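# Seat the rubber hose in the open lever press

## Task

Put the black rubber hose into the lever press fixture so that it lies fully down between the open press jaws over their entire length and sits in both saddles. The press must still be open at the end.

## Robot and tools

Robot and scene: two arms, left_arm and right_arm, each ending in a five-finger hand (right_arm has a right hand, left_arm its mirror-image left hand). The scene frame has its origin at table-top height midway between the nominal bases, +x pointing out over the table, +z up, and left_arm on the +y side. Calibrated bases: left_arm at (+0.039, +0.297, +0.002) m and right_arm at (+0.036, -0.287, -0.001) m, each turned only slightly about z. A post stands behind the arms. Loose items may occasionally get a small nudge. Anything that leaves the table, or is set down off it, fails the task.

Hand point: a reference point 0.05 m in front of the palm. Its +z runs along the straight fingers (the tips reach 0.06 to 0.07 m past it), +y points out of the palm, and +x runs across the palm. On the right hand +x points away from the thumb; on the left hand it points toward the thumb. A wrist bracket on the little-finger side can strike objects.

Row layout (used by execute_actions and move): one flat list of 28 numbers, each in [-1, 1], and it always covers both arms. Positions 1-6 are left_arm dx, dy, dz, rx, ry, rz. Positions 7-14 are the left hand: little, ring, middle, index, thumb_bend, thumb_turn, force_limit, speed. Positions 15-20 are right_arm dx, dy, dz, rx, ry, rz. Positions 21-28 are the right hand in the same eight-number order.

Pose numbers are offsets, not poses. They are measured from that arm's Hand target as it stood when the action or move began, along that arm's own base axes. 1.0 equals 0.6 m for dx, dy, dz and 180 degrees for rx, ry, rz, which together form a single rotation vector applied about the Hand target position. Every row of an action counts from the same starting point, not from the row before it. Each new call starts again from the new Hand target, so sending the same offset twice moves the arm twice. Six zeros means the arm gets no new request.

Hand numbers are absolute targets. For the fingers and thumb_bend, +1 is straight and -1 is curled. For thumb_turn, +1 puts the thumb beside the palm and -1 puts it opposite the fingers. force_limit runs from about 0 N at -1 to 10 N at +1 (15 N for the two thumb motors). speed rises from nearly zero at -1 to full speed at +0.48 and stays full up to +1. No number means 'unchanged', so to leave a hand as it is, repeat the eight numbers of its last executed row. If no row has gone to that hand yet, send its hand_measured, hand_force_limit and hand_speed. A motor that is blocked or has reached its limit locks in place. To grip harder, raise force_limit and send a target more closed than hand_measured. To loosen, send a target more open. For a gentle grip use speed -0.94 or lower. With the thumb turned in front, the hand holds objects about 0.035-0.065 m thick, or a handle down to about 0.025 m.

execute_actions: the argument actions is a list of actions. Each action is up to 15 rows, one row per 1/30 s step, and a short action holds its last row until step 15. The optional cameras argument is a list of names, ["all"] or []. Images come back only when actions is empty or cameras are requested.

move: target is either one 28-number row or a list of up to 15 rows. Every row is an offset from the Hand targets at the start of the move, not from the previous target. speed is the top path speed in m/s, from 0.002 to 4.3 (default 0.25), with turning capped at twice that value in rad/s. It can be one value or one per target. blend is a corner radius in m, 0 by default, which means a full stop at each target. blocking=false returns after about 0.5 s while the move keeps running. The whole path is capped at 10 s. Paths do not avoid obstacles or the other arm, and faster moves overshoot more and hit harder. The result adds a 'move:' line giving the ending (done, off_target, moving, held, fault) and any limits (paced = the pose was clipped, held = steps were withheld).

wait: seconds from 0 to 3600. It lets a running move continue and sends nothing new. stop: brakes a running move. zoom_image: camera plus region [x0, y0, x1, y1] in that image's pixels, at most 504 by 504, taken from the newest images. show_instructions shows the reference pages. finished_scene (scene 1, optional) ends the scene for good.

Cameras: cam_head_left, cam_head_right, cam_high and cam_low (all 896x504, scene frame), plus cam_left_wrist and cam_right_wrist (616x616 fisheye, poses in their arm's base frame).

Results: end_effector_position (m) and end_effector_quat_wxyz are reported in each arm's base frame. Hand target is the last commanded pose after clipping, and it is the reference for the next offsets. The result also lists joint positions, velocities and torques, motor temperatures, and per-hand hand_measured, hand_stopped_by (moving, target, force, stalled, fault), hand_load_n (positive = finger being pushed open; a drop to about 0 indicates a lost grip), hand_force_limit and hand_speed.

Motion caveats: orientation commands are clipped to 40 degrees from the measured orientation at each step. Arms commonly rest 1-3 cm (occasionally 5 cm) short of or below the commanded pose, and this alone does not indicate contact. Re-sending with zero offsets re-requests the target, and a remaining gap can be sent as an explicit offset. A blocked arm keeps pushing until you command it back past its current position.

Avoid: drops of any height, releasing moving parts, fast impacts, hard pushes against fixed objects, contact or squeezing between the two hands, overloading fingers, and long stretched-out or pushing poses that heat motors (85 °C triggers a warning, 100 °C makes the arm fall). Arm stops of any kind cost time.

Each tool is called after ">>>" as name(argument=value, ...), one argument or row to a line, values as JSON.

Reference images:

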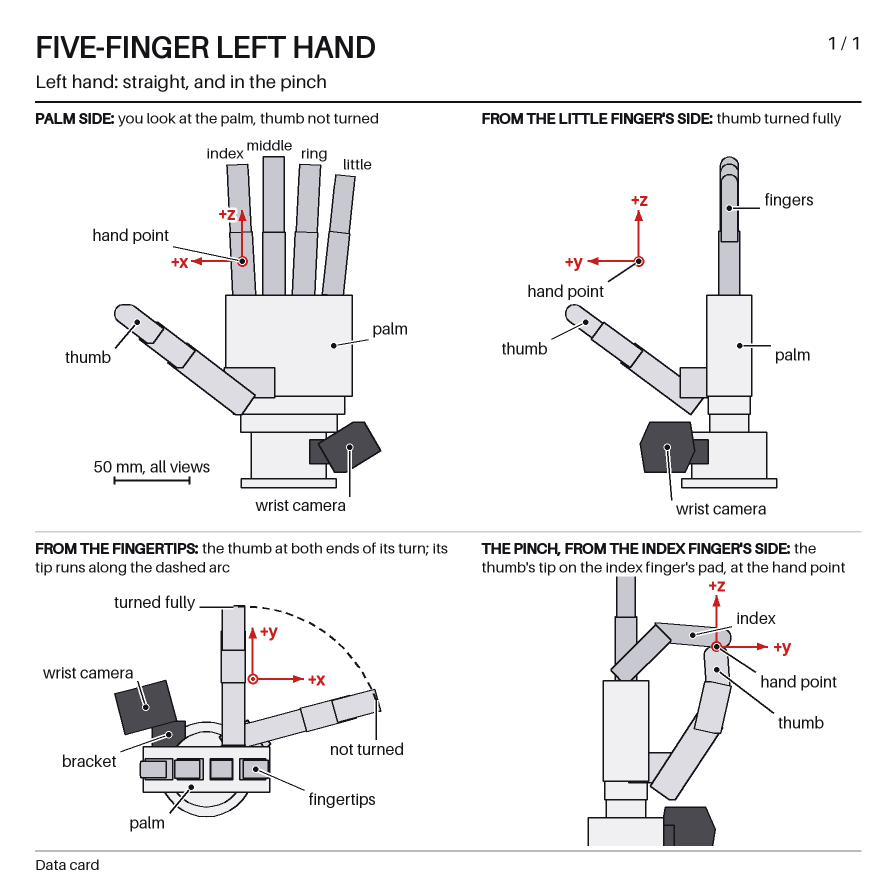

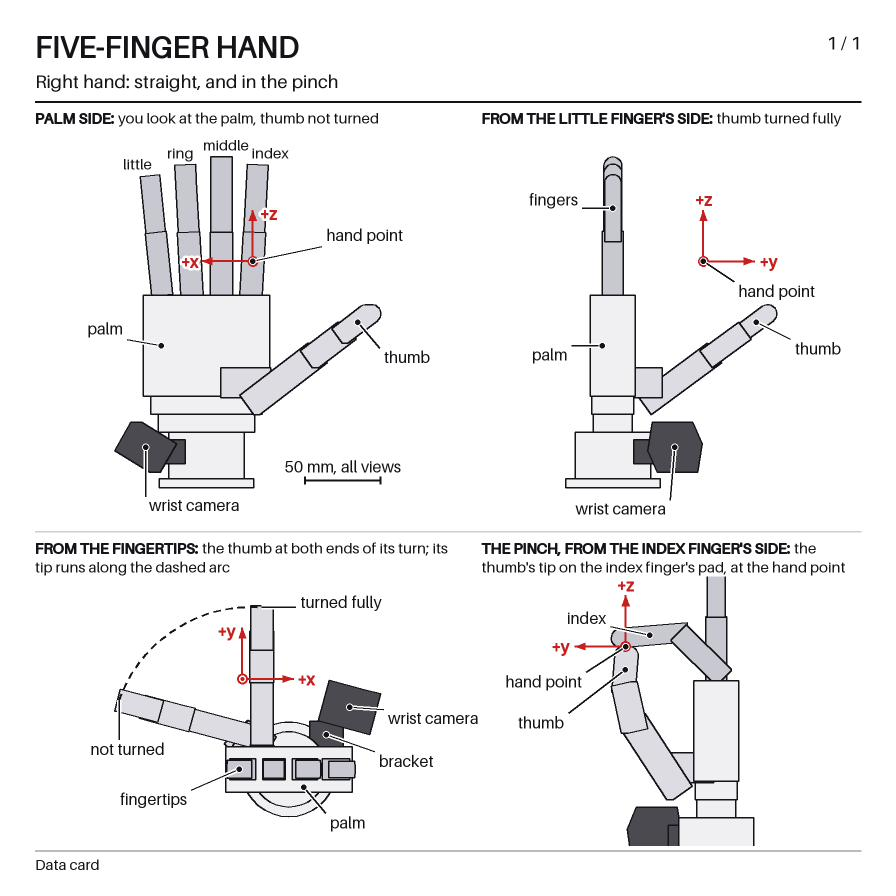

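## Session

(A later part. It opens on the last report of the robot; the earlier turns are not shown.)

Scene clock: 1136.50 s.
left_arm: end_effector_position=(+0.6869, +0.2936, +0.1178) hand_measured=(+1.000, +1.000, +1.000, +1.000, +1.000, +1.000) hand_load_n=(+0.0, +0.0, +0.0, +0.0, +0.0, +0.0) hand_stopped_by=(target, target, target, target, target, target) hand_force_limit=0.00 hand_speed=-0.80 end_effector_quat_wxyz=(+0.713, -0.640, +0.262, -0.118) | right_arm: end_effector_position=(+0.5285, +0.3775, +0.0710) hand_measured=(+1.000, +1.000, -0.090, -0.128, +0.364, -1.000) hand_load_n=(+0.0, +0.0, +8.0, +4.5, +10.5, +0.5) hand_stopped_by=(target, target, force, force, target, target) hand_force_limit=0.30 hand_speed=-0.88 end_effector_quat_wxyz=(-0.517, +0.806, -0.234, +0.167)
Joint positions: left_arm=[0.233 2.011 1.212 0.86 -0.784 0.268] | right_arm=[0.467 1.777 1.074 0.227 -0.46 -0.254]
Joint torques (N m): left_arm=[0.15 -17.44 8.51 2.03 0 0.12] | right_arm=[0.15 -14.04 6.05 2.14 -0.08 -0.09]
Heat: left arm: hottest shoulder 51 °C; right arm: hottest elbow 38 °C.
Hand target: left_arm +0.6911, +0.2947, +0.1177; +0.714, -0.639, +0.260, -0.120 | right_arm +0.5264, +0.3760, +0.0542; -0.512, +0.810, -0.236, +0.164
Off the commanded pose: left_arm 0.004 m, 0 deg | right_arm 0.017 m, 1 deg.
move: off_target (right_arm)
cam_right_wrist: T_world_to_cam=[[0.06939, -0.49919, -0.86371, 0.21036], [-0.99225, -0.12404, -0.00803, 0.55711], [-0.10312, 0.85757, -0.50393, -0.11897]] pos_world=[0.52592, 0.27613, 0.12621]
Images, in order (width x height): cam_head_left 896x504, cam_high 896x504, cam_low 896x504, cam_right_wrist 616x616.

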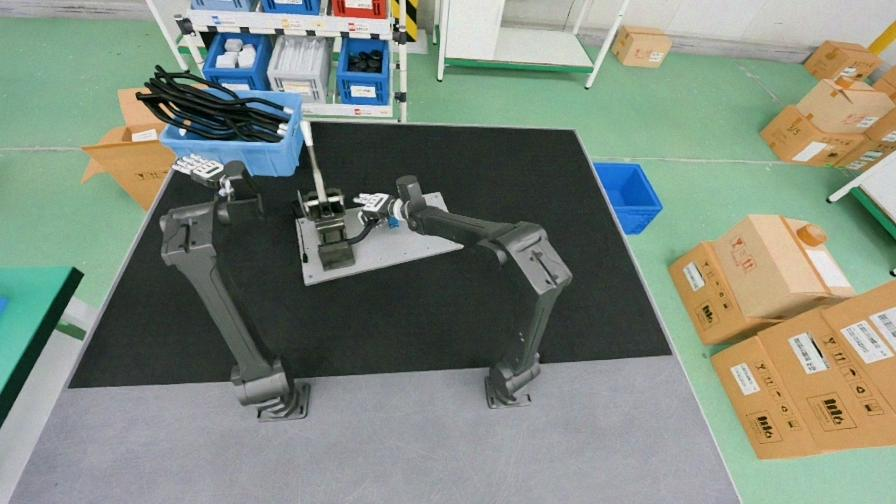

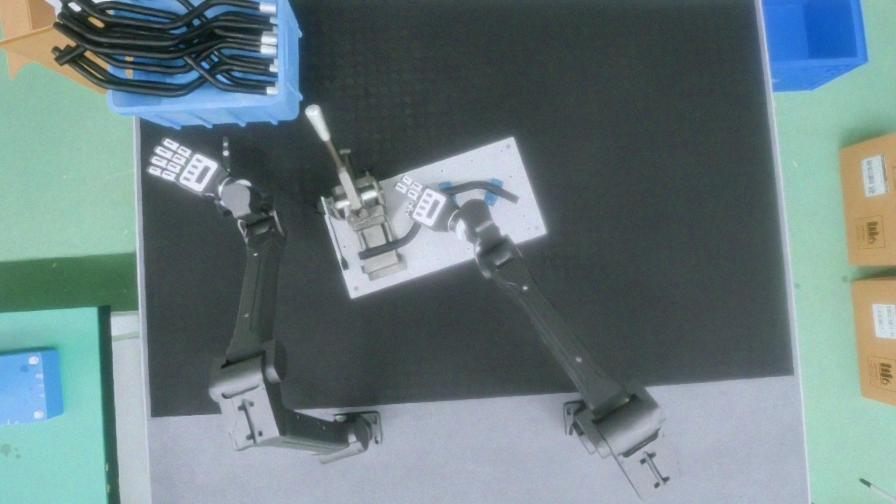

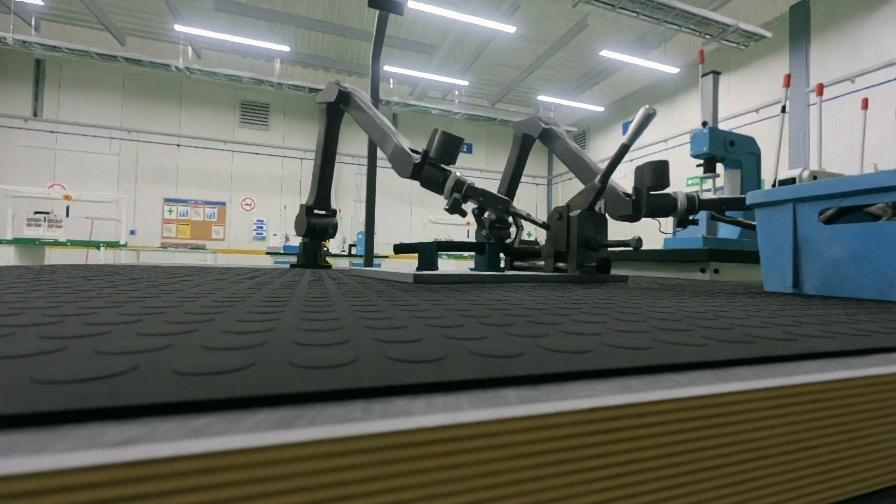

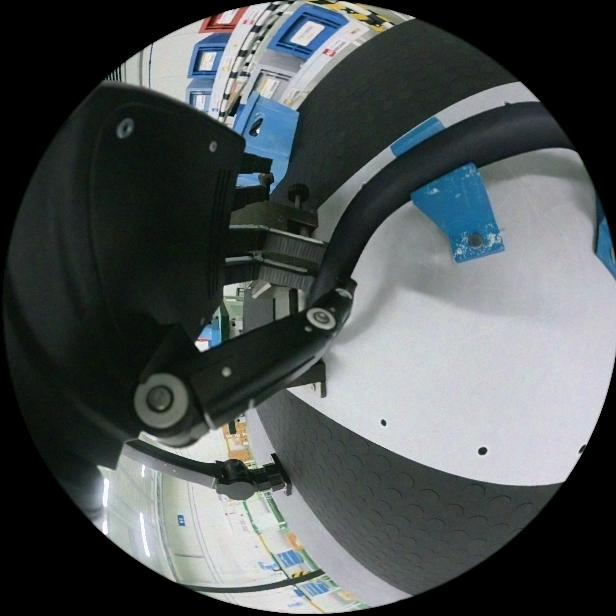

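>>> move(
  target=[0,0,0,0,0,0,1,1,1,1,1,1,0,-0.8,0,0,-0.035,0,0,0,1,1,-0.35,-0.35,0.36,-1,0.3,-0.88],
  speed=0.04,
  cameras=["cam_high","cam_low","cam_right_wrist","cam_head_left"],
)

>>> zoom_image(
  camera="cam_high",
  region=[430, 165, 520, 225],
)

>>> zoom_image(
  camera="cam_low",
  region=[390, 210, 590, 290],
)

>>> zoom_image(
  camera="cam_high",
  region=[340, 200, 430, 290],
)

>>> zoom_image(
  camera="cam_right_wrist",
  region=[220, 90, 616, 420],
)

>>> zoom_image(
  camera="cam_head_left",
  region=[290, 170, 440, 280],
)

Scene clock: 1148.23 s.
left_arm: end_effector_position=(+0.6869, +0.2936, +0.1178) hand_measured=(+1.000, +1.000, +1.000, +1.000, +1.000, +1.000) hand_load_n=(+0.0, +0.0, +0.0, +0.0, +0.0, +0.0) hand_stopped_by=(target, target, target, target, target, target) hand_force_limit=0.00 hand_speed=-0.80 end_effector_quat_wxyz=(+0.713, -0.640, +0.262, -0.118) | right_arm: end_effector_position=(+0.5313, +0.3788, +0.0596) hand_measured=(+1.000, +1.000, -0.090, -0.128, +0.364, -1.000) hand_load_n=(+0.0, +0.0, +7.5, +4.5, +10.5, +0.5) hand_stopped_by=(target, target, force, force, target, target) hand_force_limit=0.30 hand_speed=-0.88 end_effector_quat_wxyz=(-0.522, +0.803, -0.231, +0.173)
Joint positions: left_arm=[0.233 2.011 1.212 0.86 -0.784 0.268] | right_arm=[0.467 1.804 1.064 0.283 -0.459 -0.254]
Joint torques (N m): left_arm=[-0.26 -17.08 8.57 2.03 0 0.11] | right_arm=[0.15 -13.27 5.7 1.87 -0.09 -0.09]
Heat: left arm: hottest shoulder 51 °C; right arm: hottest elbow 38 °C.
Hand target: left_arm +0.6911, +0.2947, +0.1177; +0.714, -0.639, +0.260, -0.120 | right_arm +0.5264, +0.3761, +0.0332; -0.511, +0.810, -0.236, +0.164
Off the commanded pose: left_arm 0.004 m, 0 deg | right_arm 0.027 m, 2 deg.
move: off_target (right_arm)
cam_right_wrist: T_world_to_cam=[[0.08313, -0.49242, -0.86638, 0.1913], [-0.99202, -0.12362, -0.02492, 0.5607], [-0.09483, 0.86154, -0.49876, -0.13176]] pos_world=[0.52782, 0.27703, 0.114]
Images, in order (width x height): cam_head_left 896x504, cam_high 896x504, cam_low 896x504, cam_right_wrist 616x616.

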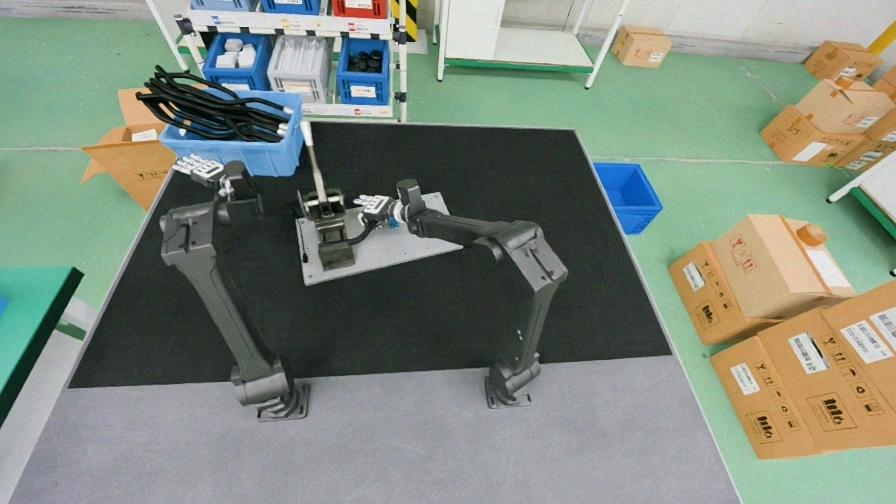

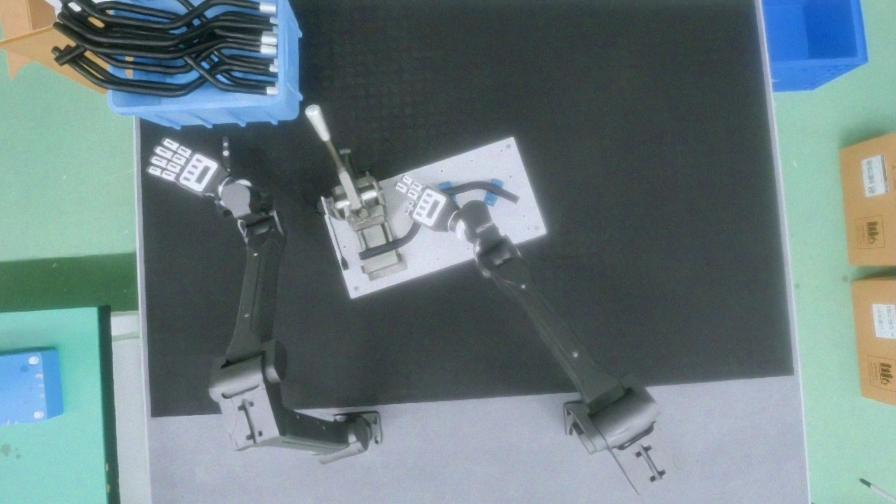

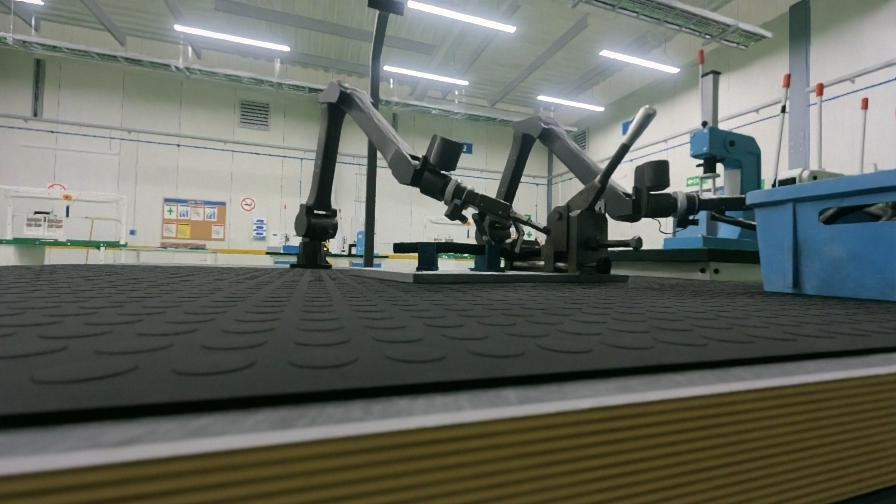

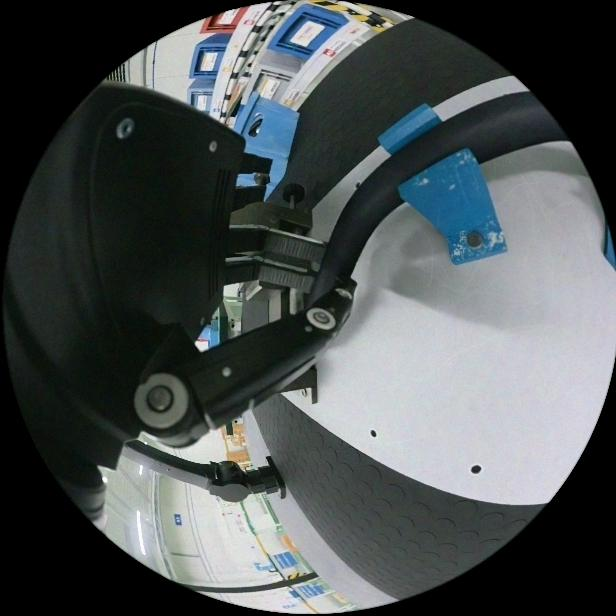

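Scaled by 5.600 from the camera's image (finer frame: 1280x720).

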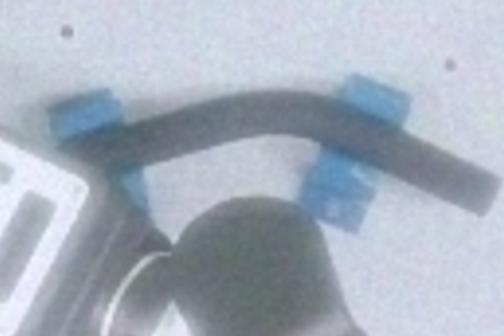

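Scaled by 2.520 from the camera's image (finer frame: 1280x720).

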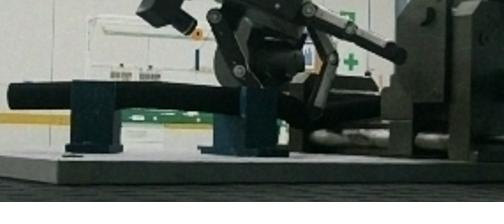

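Scaled by 5.600 from the camera's image (finer frame: 1280x720).

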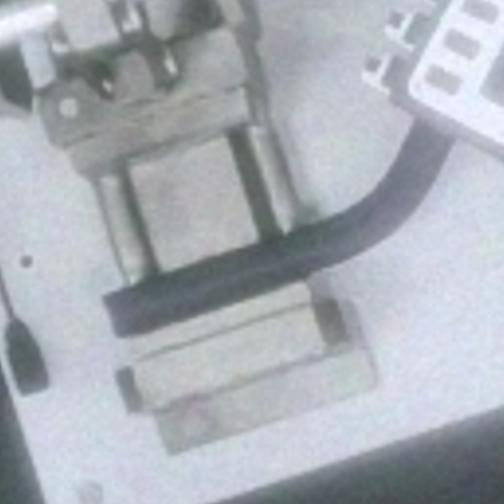

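Scaled by 1.273 from the camera's image (finer frame: 880x880).

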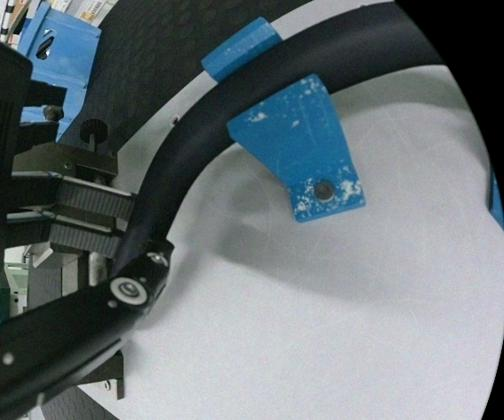

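Scaled by 3.360 from the camera's image (finer frame: 1280x720).

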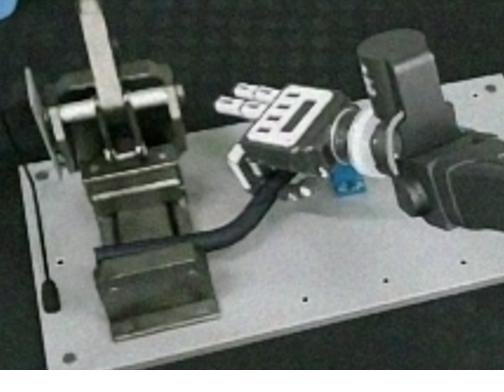

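>>> move(
  target=[0,0,0,0,0,0,1,1,1,1,1,1,0,-0.8,0,0,-0.033,0,0,0,1,1,-0.35,-0.35,0.36,-1,0.3,-0.88],
  speed=0.04,
  cameras=["cam_high","cam_low","cam_right_wrist","cam_head_left"],
)

>>> zoom_image(
  camera="cam_low",
  region=[480, 220, 580, 280],
)

>>> zoom_image(
  camera="cam_low",
  region=[385, 220, 485, 280],
)

>>> zoom_image(
  camera="cam_head_left",
  region=[290, 190, 390, 280],
)

Scene clock: 1159.57 s.
left_arm: end_effector_position=(+0.6869, +0.2936, +0.1178) hand_measured=(+1.000, +1.000, +1.000, +1.000, +1.000, +1.000) hand_load_n=(+0.0, +0.0, +0.0, +0.0, +0.0, +0.0) hand_stopped_by=(target, target, target, target, target, target) hand_force_limit=0.00 hand_speed=-0.80 end_effector_quat_wxyz=(+0.713, -0.640, +0.262, -0.118) | right_arm: end_effector_position=(+0.5340, +0.3802, +0.0504) hand_measured=(+1.000, +1.000, -0.090, -0.128, +0.364, -1.000) hand_load_n=(+0.0, +0.0, +6.5, +4.5, +10.0, +1.5) hand_stopped_by=(target, target, force, force, target, target) hand_force_limit=0.30 hand_speed=-0.88 end_effector_quat_wxyz=(-0.527, +0.799, -0.227, +0.179)
Joint positions: left_arm=[0.233 2.011 1.212 0.86 -0.784 0.268] | right_arm=[0.467 1.828 1.054 0.336 -0.459 -0.254]
Joint torques (N m): left_arm=[0.26 -17.67 8.44 2.02 -0.01 0.11] | right_arm=[0.21 -12.4 5.35 1.73 -0.08 -0.09]
Heat: left arm: hottest shoulder 51 °C; right arm: hottest elbow 38 °C.
Hand target: left_arm +0.6911, +0.2947, +0.1177; +0.714, -0.639, +0.260, -0.120 | right_arm +0.5264, +0.3760, +0.0133; -0.511, +0.810, -0.236, +0.164
Off the commanded pose: left_arm 0.004 m, 0 deg | right_arm 0.038 m, 3 deg.
move: off_target (right_arm)
cam_right_wrist: T_world_to_cam=[[0.09876, -0.48448, -0.86921, 0.17257], [-0.9914, -0.12325, -0.04394, 0.56378], [-0.08584, 0.86608, -0.49249, -0.14414]] pos_world=[0.52952, 0.27793, 0.10378]
Images, in order (width x height): cam_head_left 896x504, cam_high 896x504, cam_low 896x504, cam_right_wrist 616x616.

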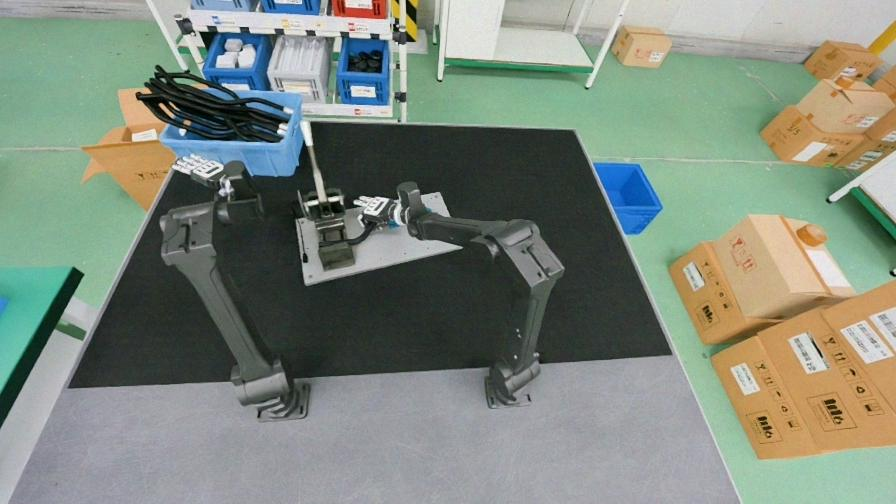

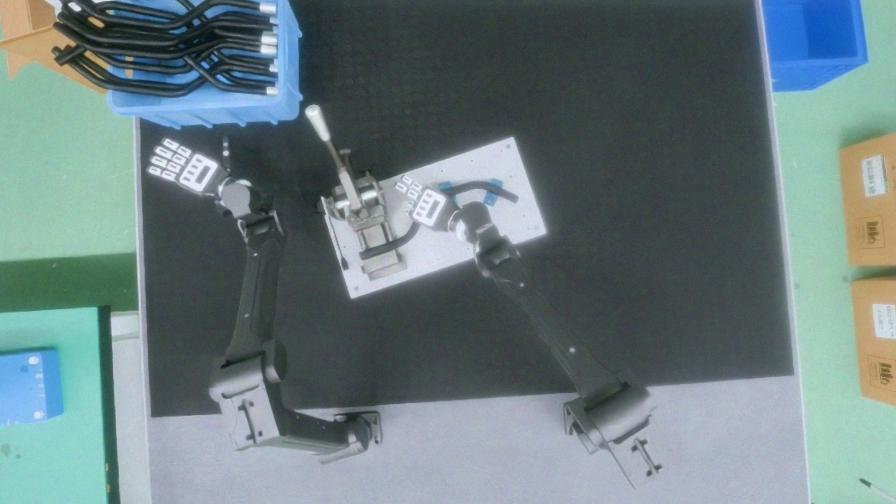

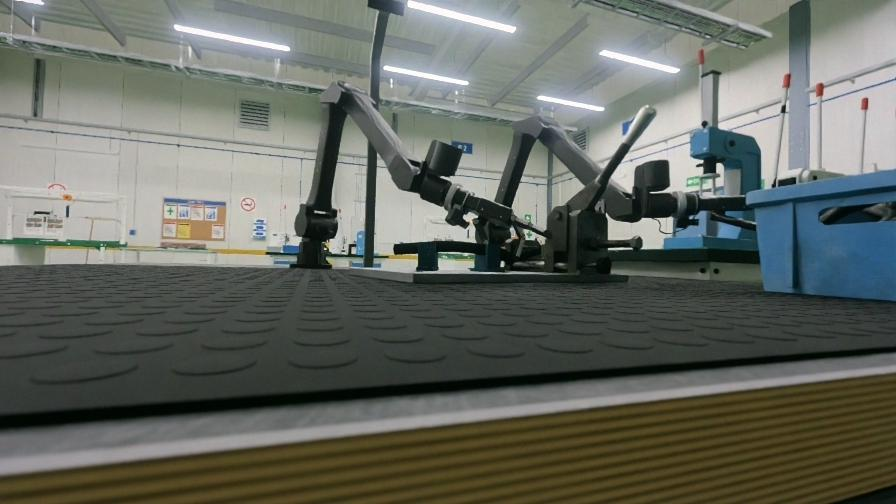

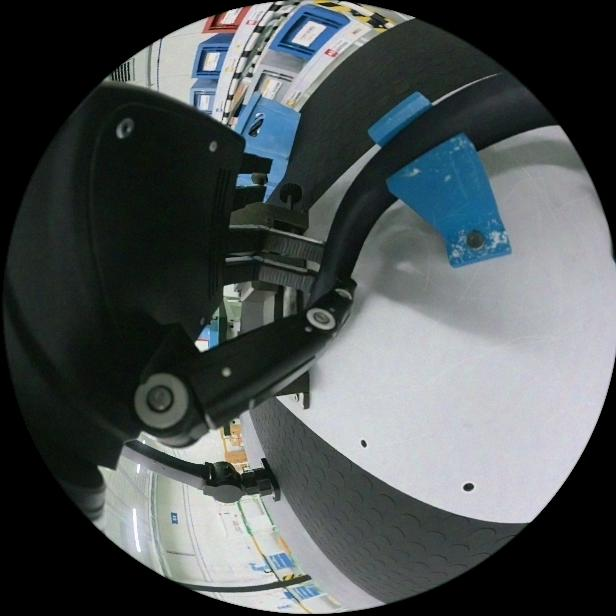

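Scaled by 5.040 from the camera's image (finer frame: 1280x720).

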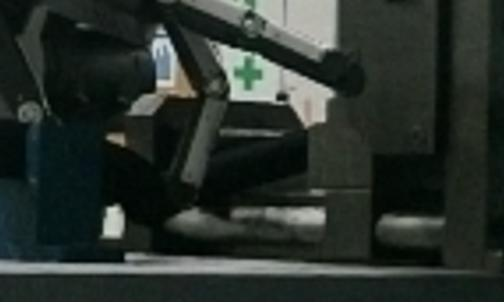

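Scaled by 5.040 from the camera's image (finer frame: 1280x720).

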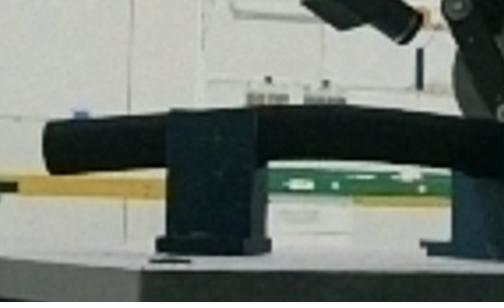

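Scaled by 5.040 from the camera's image (finer frame: 1280x720).

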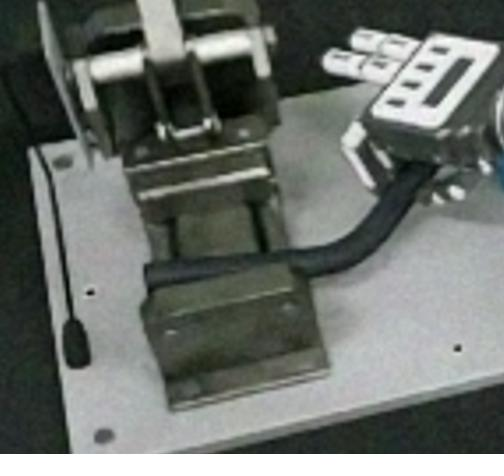

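>>> move(
  target=[0,0,0,0,0,0,1,1,1,1,1,1,0,-0.8,0.002,0,0.08,0,0,0,1,1,-0.35,-0.35,0.36,-1,0.3,-0.88],
  speed=0.04,
  cameras=["cam_high","cam_low","cam_right_wrist","cam_head_left"],
)

>>> zoom_image(
  camera="cam_low",
  region=[480, 220, 580, 280],
)

>>> zoom_image(
  camera="cam_low",
  region=[385, 220, 485, 280],
)

>>> zoom_image(
  camera="cam_head_left",
  region=[290, 190, 390, 280],
)

Scene clock: 1175.97 s.
left_arm: end_effector_position=(+0.6869, +0.2936, +0.1178) hand_measured=(+1.000, +1.000, +1.000, +1.000, +1.000, +1.000) hand_load_n=(+0.0, +0.0, +0.0, +0.0, +0.0, +0.0) hand_stopped_by=(target, target, target, target, target, target) hand_force_limit=0.00 hand_speed=-0.80 end_effector_quat_wxyz=(+0.713, -0.640, +0.262, -0.118) | right_arm: end_effector_position=(+0.5243, +0.3750, +0.0569) hand_measured=(+1.000, +1.000, -0.090, -0.128, +0.364, -1.000) hand_load_n=(+0.0, +0.0, +9.5, +3.5, +10.0, +0.0) hand_stopped_by=(target, target, force, force, target, target) hand_force_limit=0.30 hand_speed=-0.88 end_effector_quat_wxyz=(-0.514, +0.808, -0.235, +0.165)
Joint positions: left_arm=[0.233 2.011 1.212 0.86 -0.784 0.268] | right_arm=[0.467 1.792 1.054 0.253 -0.459 -0.258]
Joint torques (N m): left_arm=[0.21 -17.61 8.49 1.95 -0.01 0.11] | right_arm=[0.03 -16.21 8.05 0.38 -0.12 -0.05]
Heat: left arm: hottest shoulder 51 °C; right arm: hottest elbow 38 °C.
Hand target: left_arm +0.6911, +0.2947, +0.1177; +0.714, -0.639, +0.260, -0.120 | right_arm +0.5276, +0.3760, +0.0613; -0.511, +0.810, -0.236, +0.164
Off the commanded pose: left_arm 0.004 m, 0 deg | right_arm 0.006 m, 0 deg.
move: done
cam_right_wrist: T_world_to_cam=[[0.06517, -0.50436, -0.86103, 0.20123], [-0.99213, -0.1252, -0.00176, 0.55252], [-0.10691, 0.85437, -0.50855, -0.12098]] pos_world=[0.52212, 0.27403, 0.11271]
Images, in order (width x height): cam_head_left 896x504, cam_high 896x504, cam_low 896x504, cam_right_wrist 616x616.

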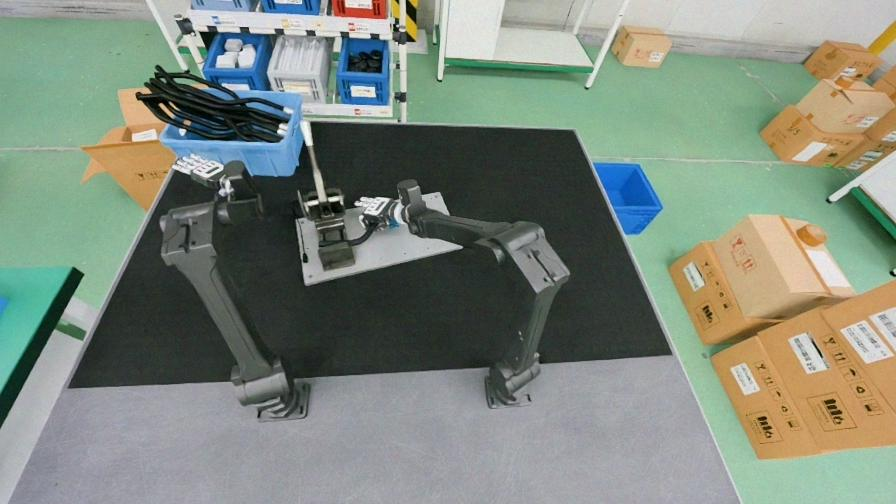

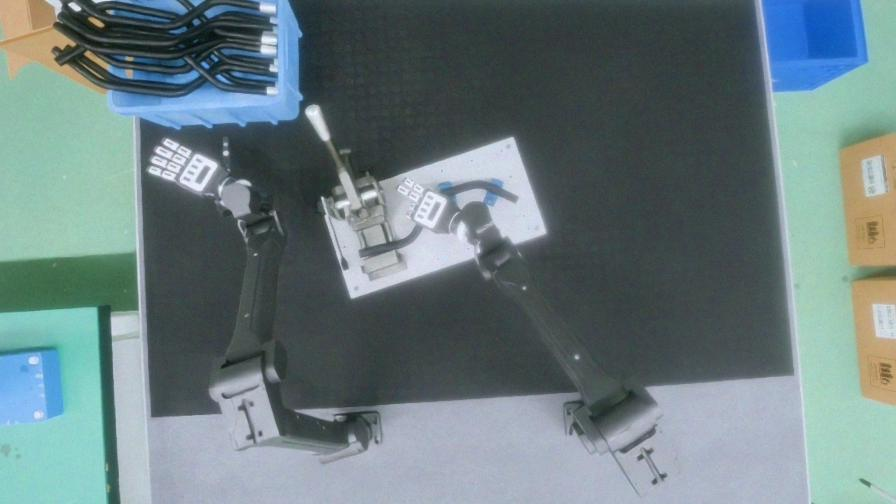

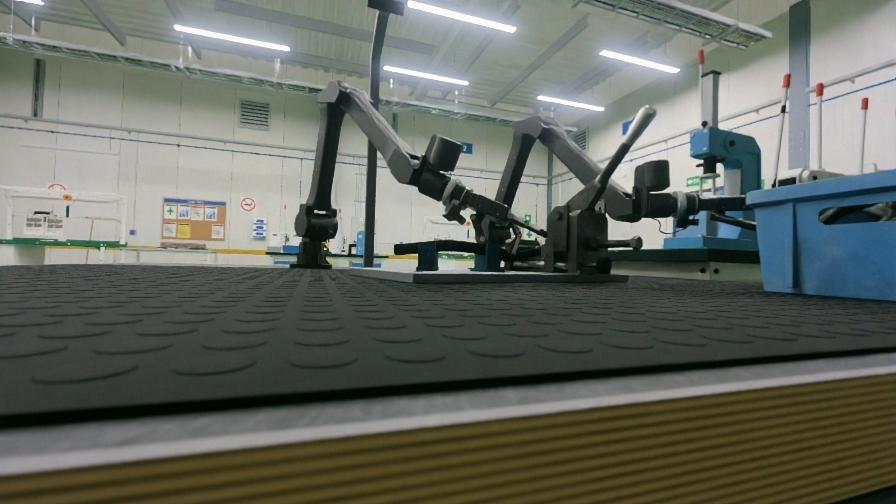

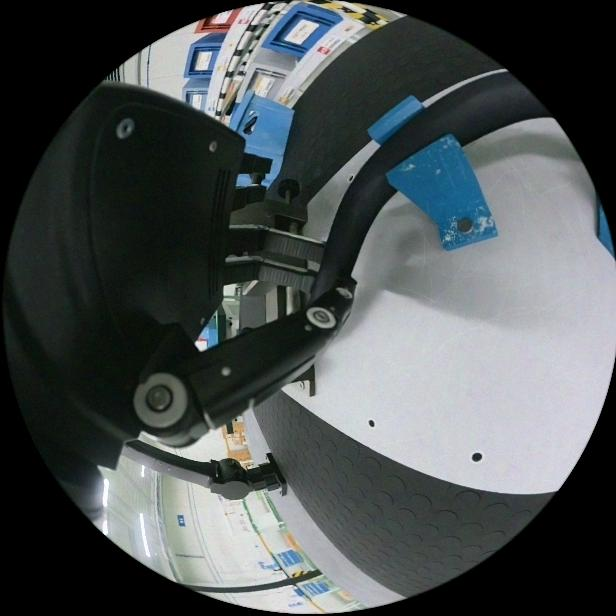

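Scaled by 5.040 from the camera's image (finer frame: 1280x720).

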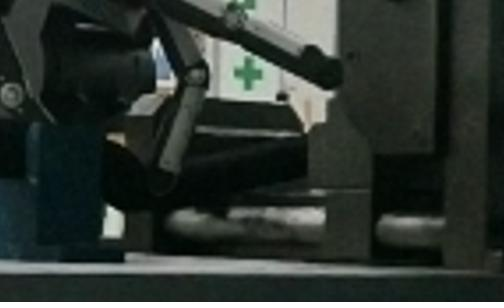

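Scaled by 5.040 from the camera's image (finer frame: 1280x720).

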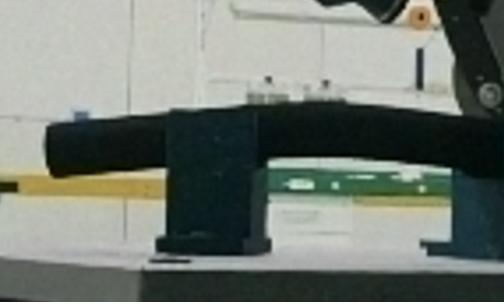

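Scaled by 5.040 from the camera's image (finer frame: 1280x720).

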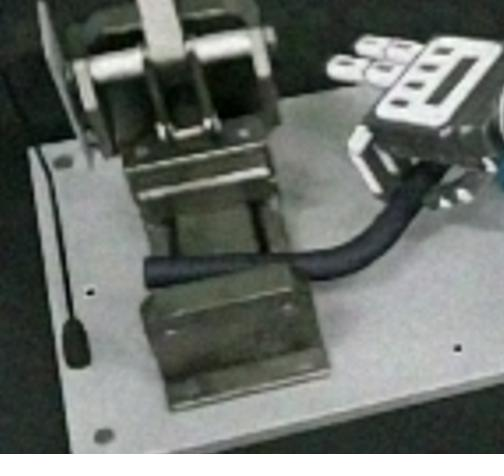

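>>> move(
  target=[0,0,0,0,0,0,1,1,1,1,1,1,0,-0.8,0.004,0.002,0.025,0,0,0,1,1,-0.35,-0.35,0.36,-1,0.3,-0.88],
  speed=0.04,
  cameras=["cam_high","cam_low","cam_right_wrist","cam_head_left"],
)

>>> zoom_image(
  camera="cam_low",
  region=[480, 220, 580, 280],
)

>>> zoom_image(
  camera="cam_low",
  region=[385, 220, 485, 280],
)

>>> zoom_image(
  camera="cam_head_left",
  region=[290, 190, 390, 280],
)

>>> zoom_image(
  camera="cam_high",
  region=[340, 200, 430, 290],
)

Scene clock: 1196.97 s.
left_arm: end_effector_position=(+0.6869, +0.2936, +0.1178) hand_measured=(+1.000, +1.000, +1.000, +1.000, +1.000, +1.000) hand_load_n=(+0.0, +0.0, +0.0, +0.0, +0.0, -0.5) hand_stopped_by=(target, target, target, target, target, target) hand_force_limit=0.00 hand_speed=-0.80 end_effector_quat_wxyz=(+0.713, -0.640, +0.262, -0.118) | right_arm: end_effector_position=(+0.5225, +0.3737, +0.0609) hand_measured=(+1.000, +1.000, -0.090, -0.128, +0.364, -1.000) hand_load_n=(+0.0, -0.5, +10.0, +3.5, +10.5, +0.0) hand_stopped_by=(target, target, force, force, target, target) hand_force_limit=0.30 hand_speed=-0.88 end_effector_quat_wxyz=(-0.507, +0.813, -0.238, +0.160)
Joint positions: left_arm=[0.233 2.011 1.212 0.86 -0.784 0.268] | right_arm=[0.467 1.78 1.064 0.212 -0.458 -0.261]
Joint torques (N m): left_arm=[-0.03 -17.49 8.43 1.92 -0.01 0.11] | right_arm=[0.09 -16.91 8.9 0.42 -0.17 0]
Heat: left arm: hottest shoulder 51 °C; right arm: hottest elbow 39 °C.
Hand target: left_arm +0.6911, +0.2947, +0.1177; +0.714, -0.639, +0.260, -0.120 | right_arm +0.5300, +0.3772, +0.0764; -0.511, +0.810, -0.236, +0.164
Off the commanded pose: left_arm 0.004 m, 0 deg | right_arm 0.017 m, 1 deg.
move: off_target (right_arm)
cam_right_wrist: T_world_to_cam=[[0.05189, -0.51403, -0.8562, 0.21451], [-0.99204, -0.125, 0.01492, 0.54948], [-0.1147, 0.84862, -0.51643, -0.11122]] pos_world=[0.52122, 0.27333, 0.11803]
Images, in order (width x height): cam_head_left 896x504, cam_high 896x504, cam_low 896x504, cam_right_wrist 616x616.

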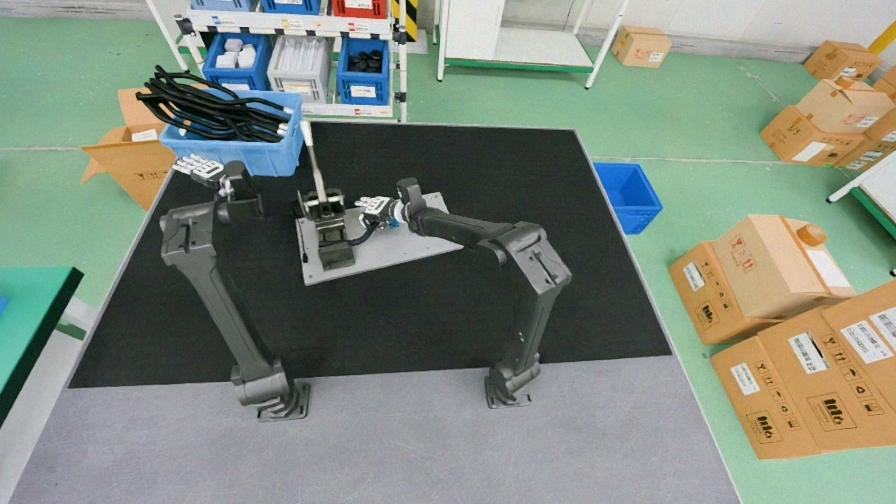

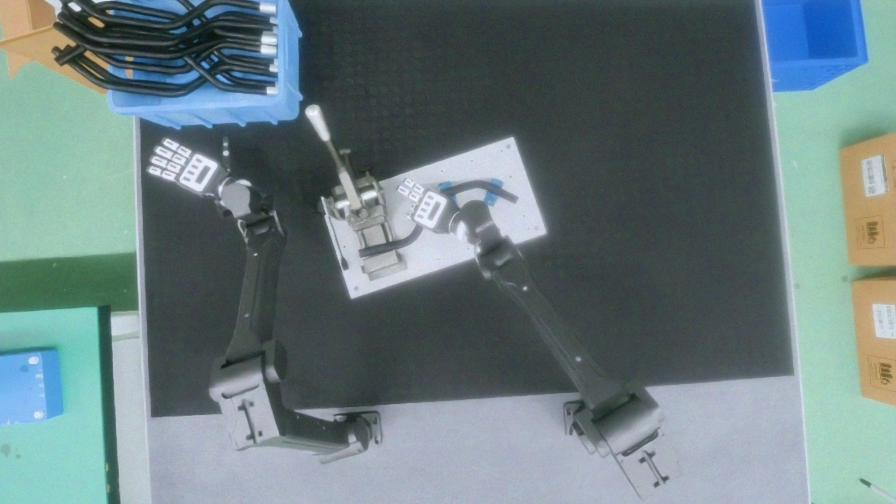

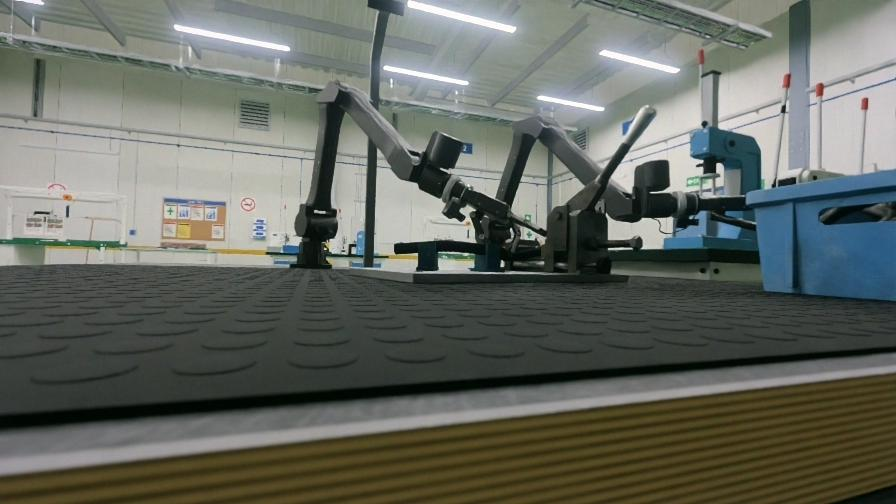

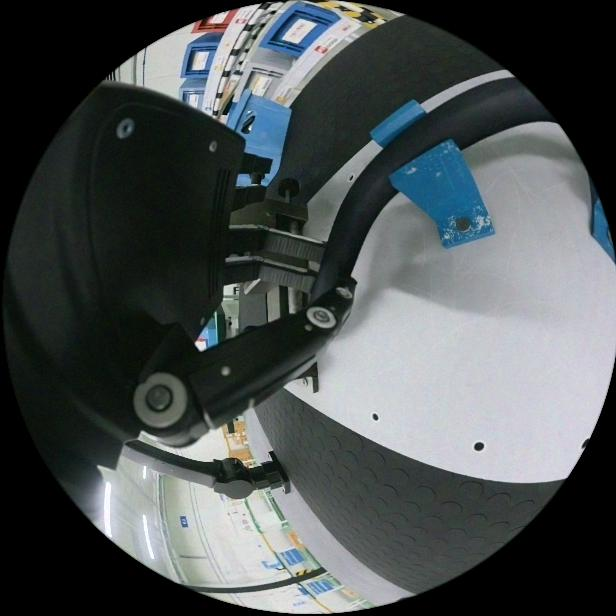

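Scaled by 5.040 from the camera's image (finer frame: 1280x720).

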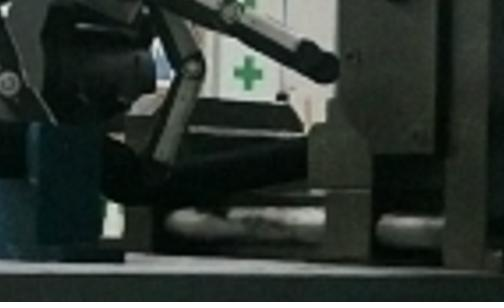

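Scaled by 5.040 from the camera's image (finer frame: 1280x720).

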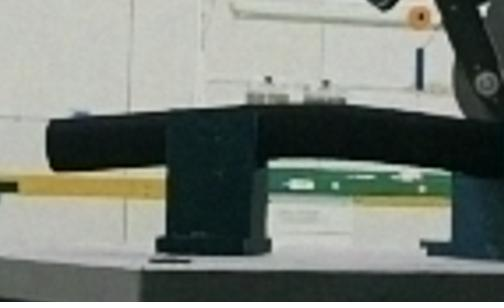

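Scaled by 5.040 from the camera's image (finer frame: 1280x720).

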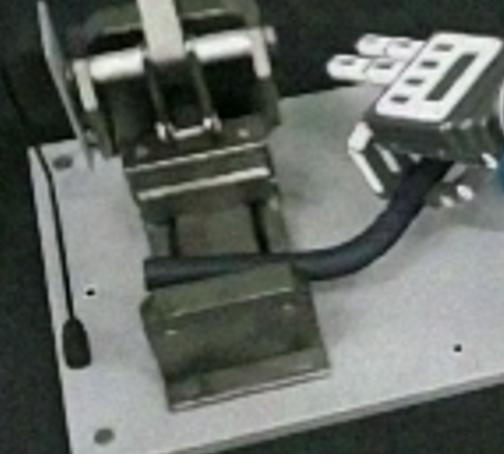

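Scaled by 5.600 from the camera's image (finer frame: 1280x720).

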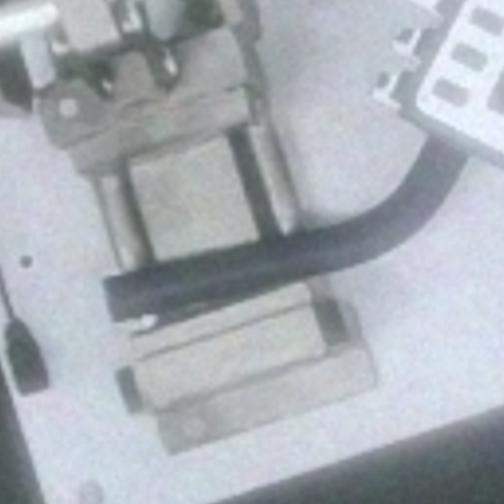

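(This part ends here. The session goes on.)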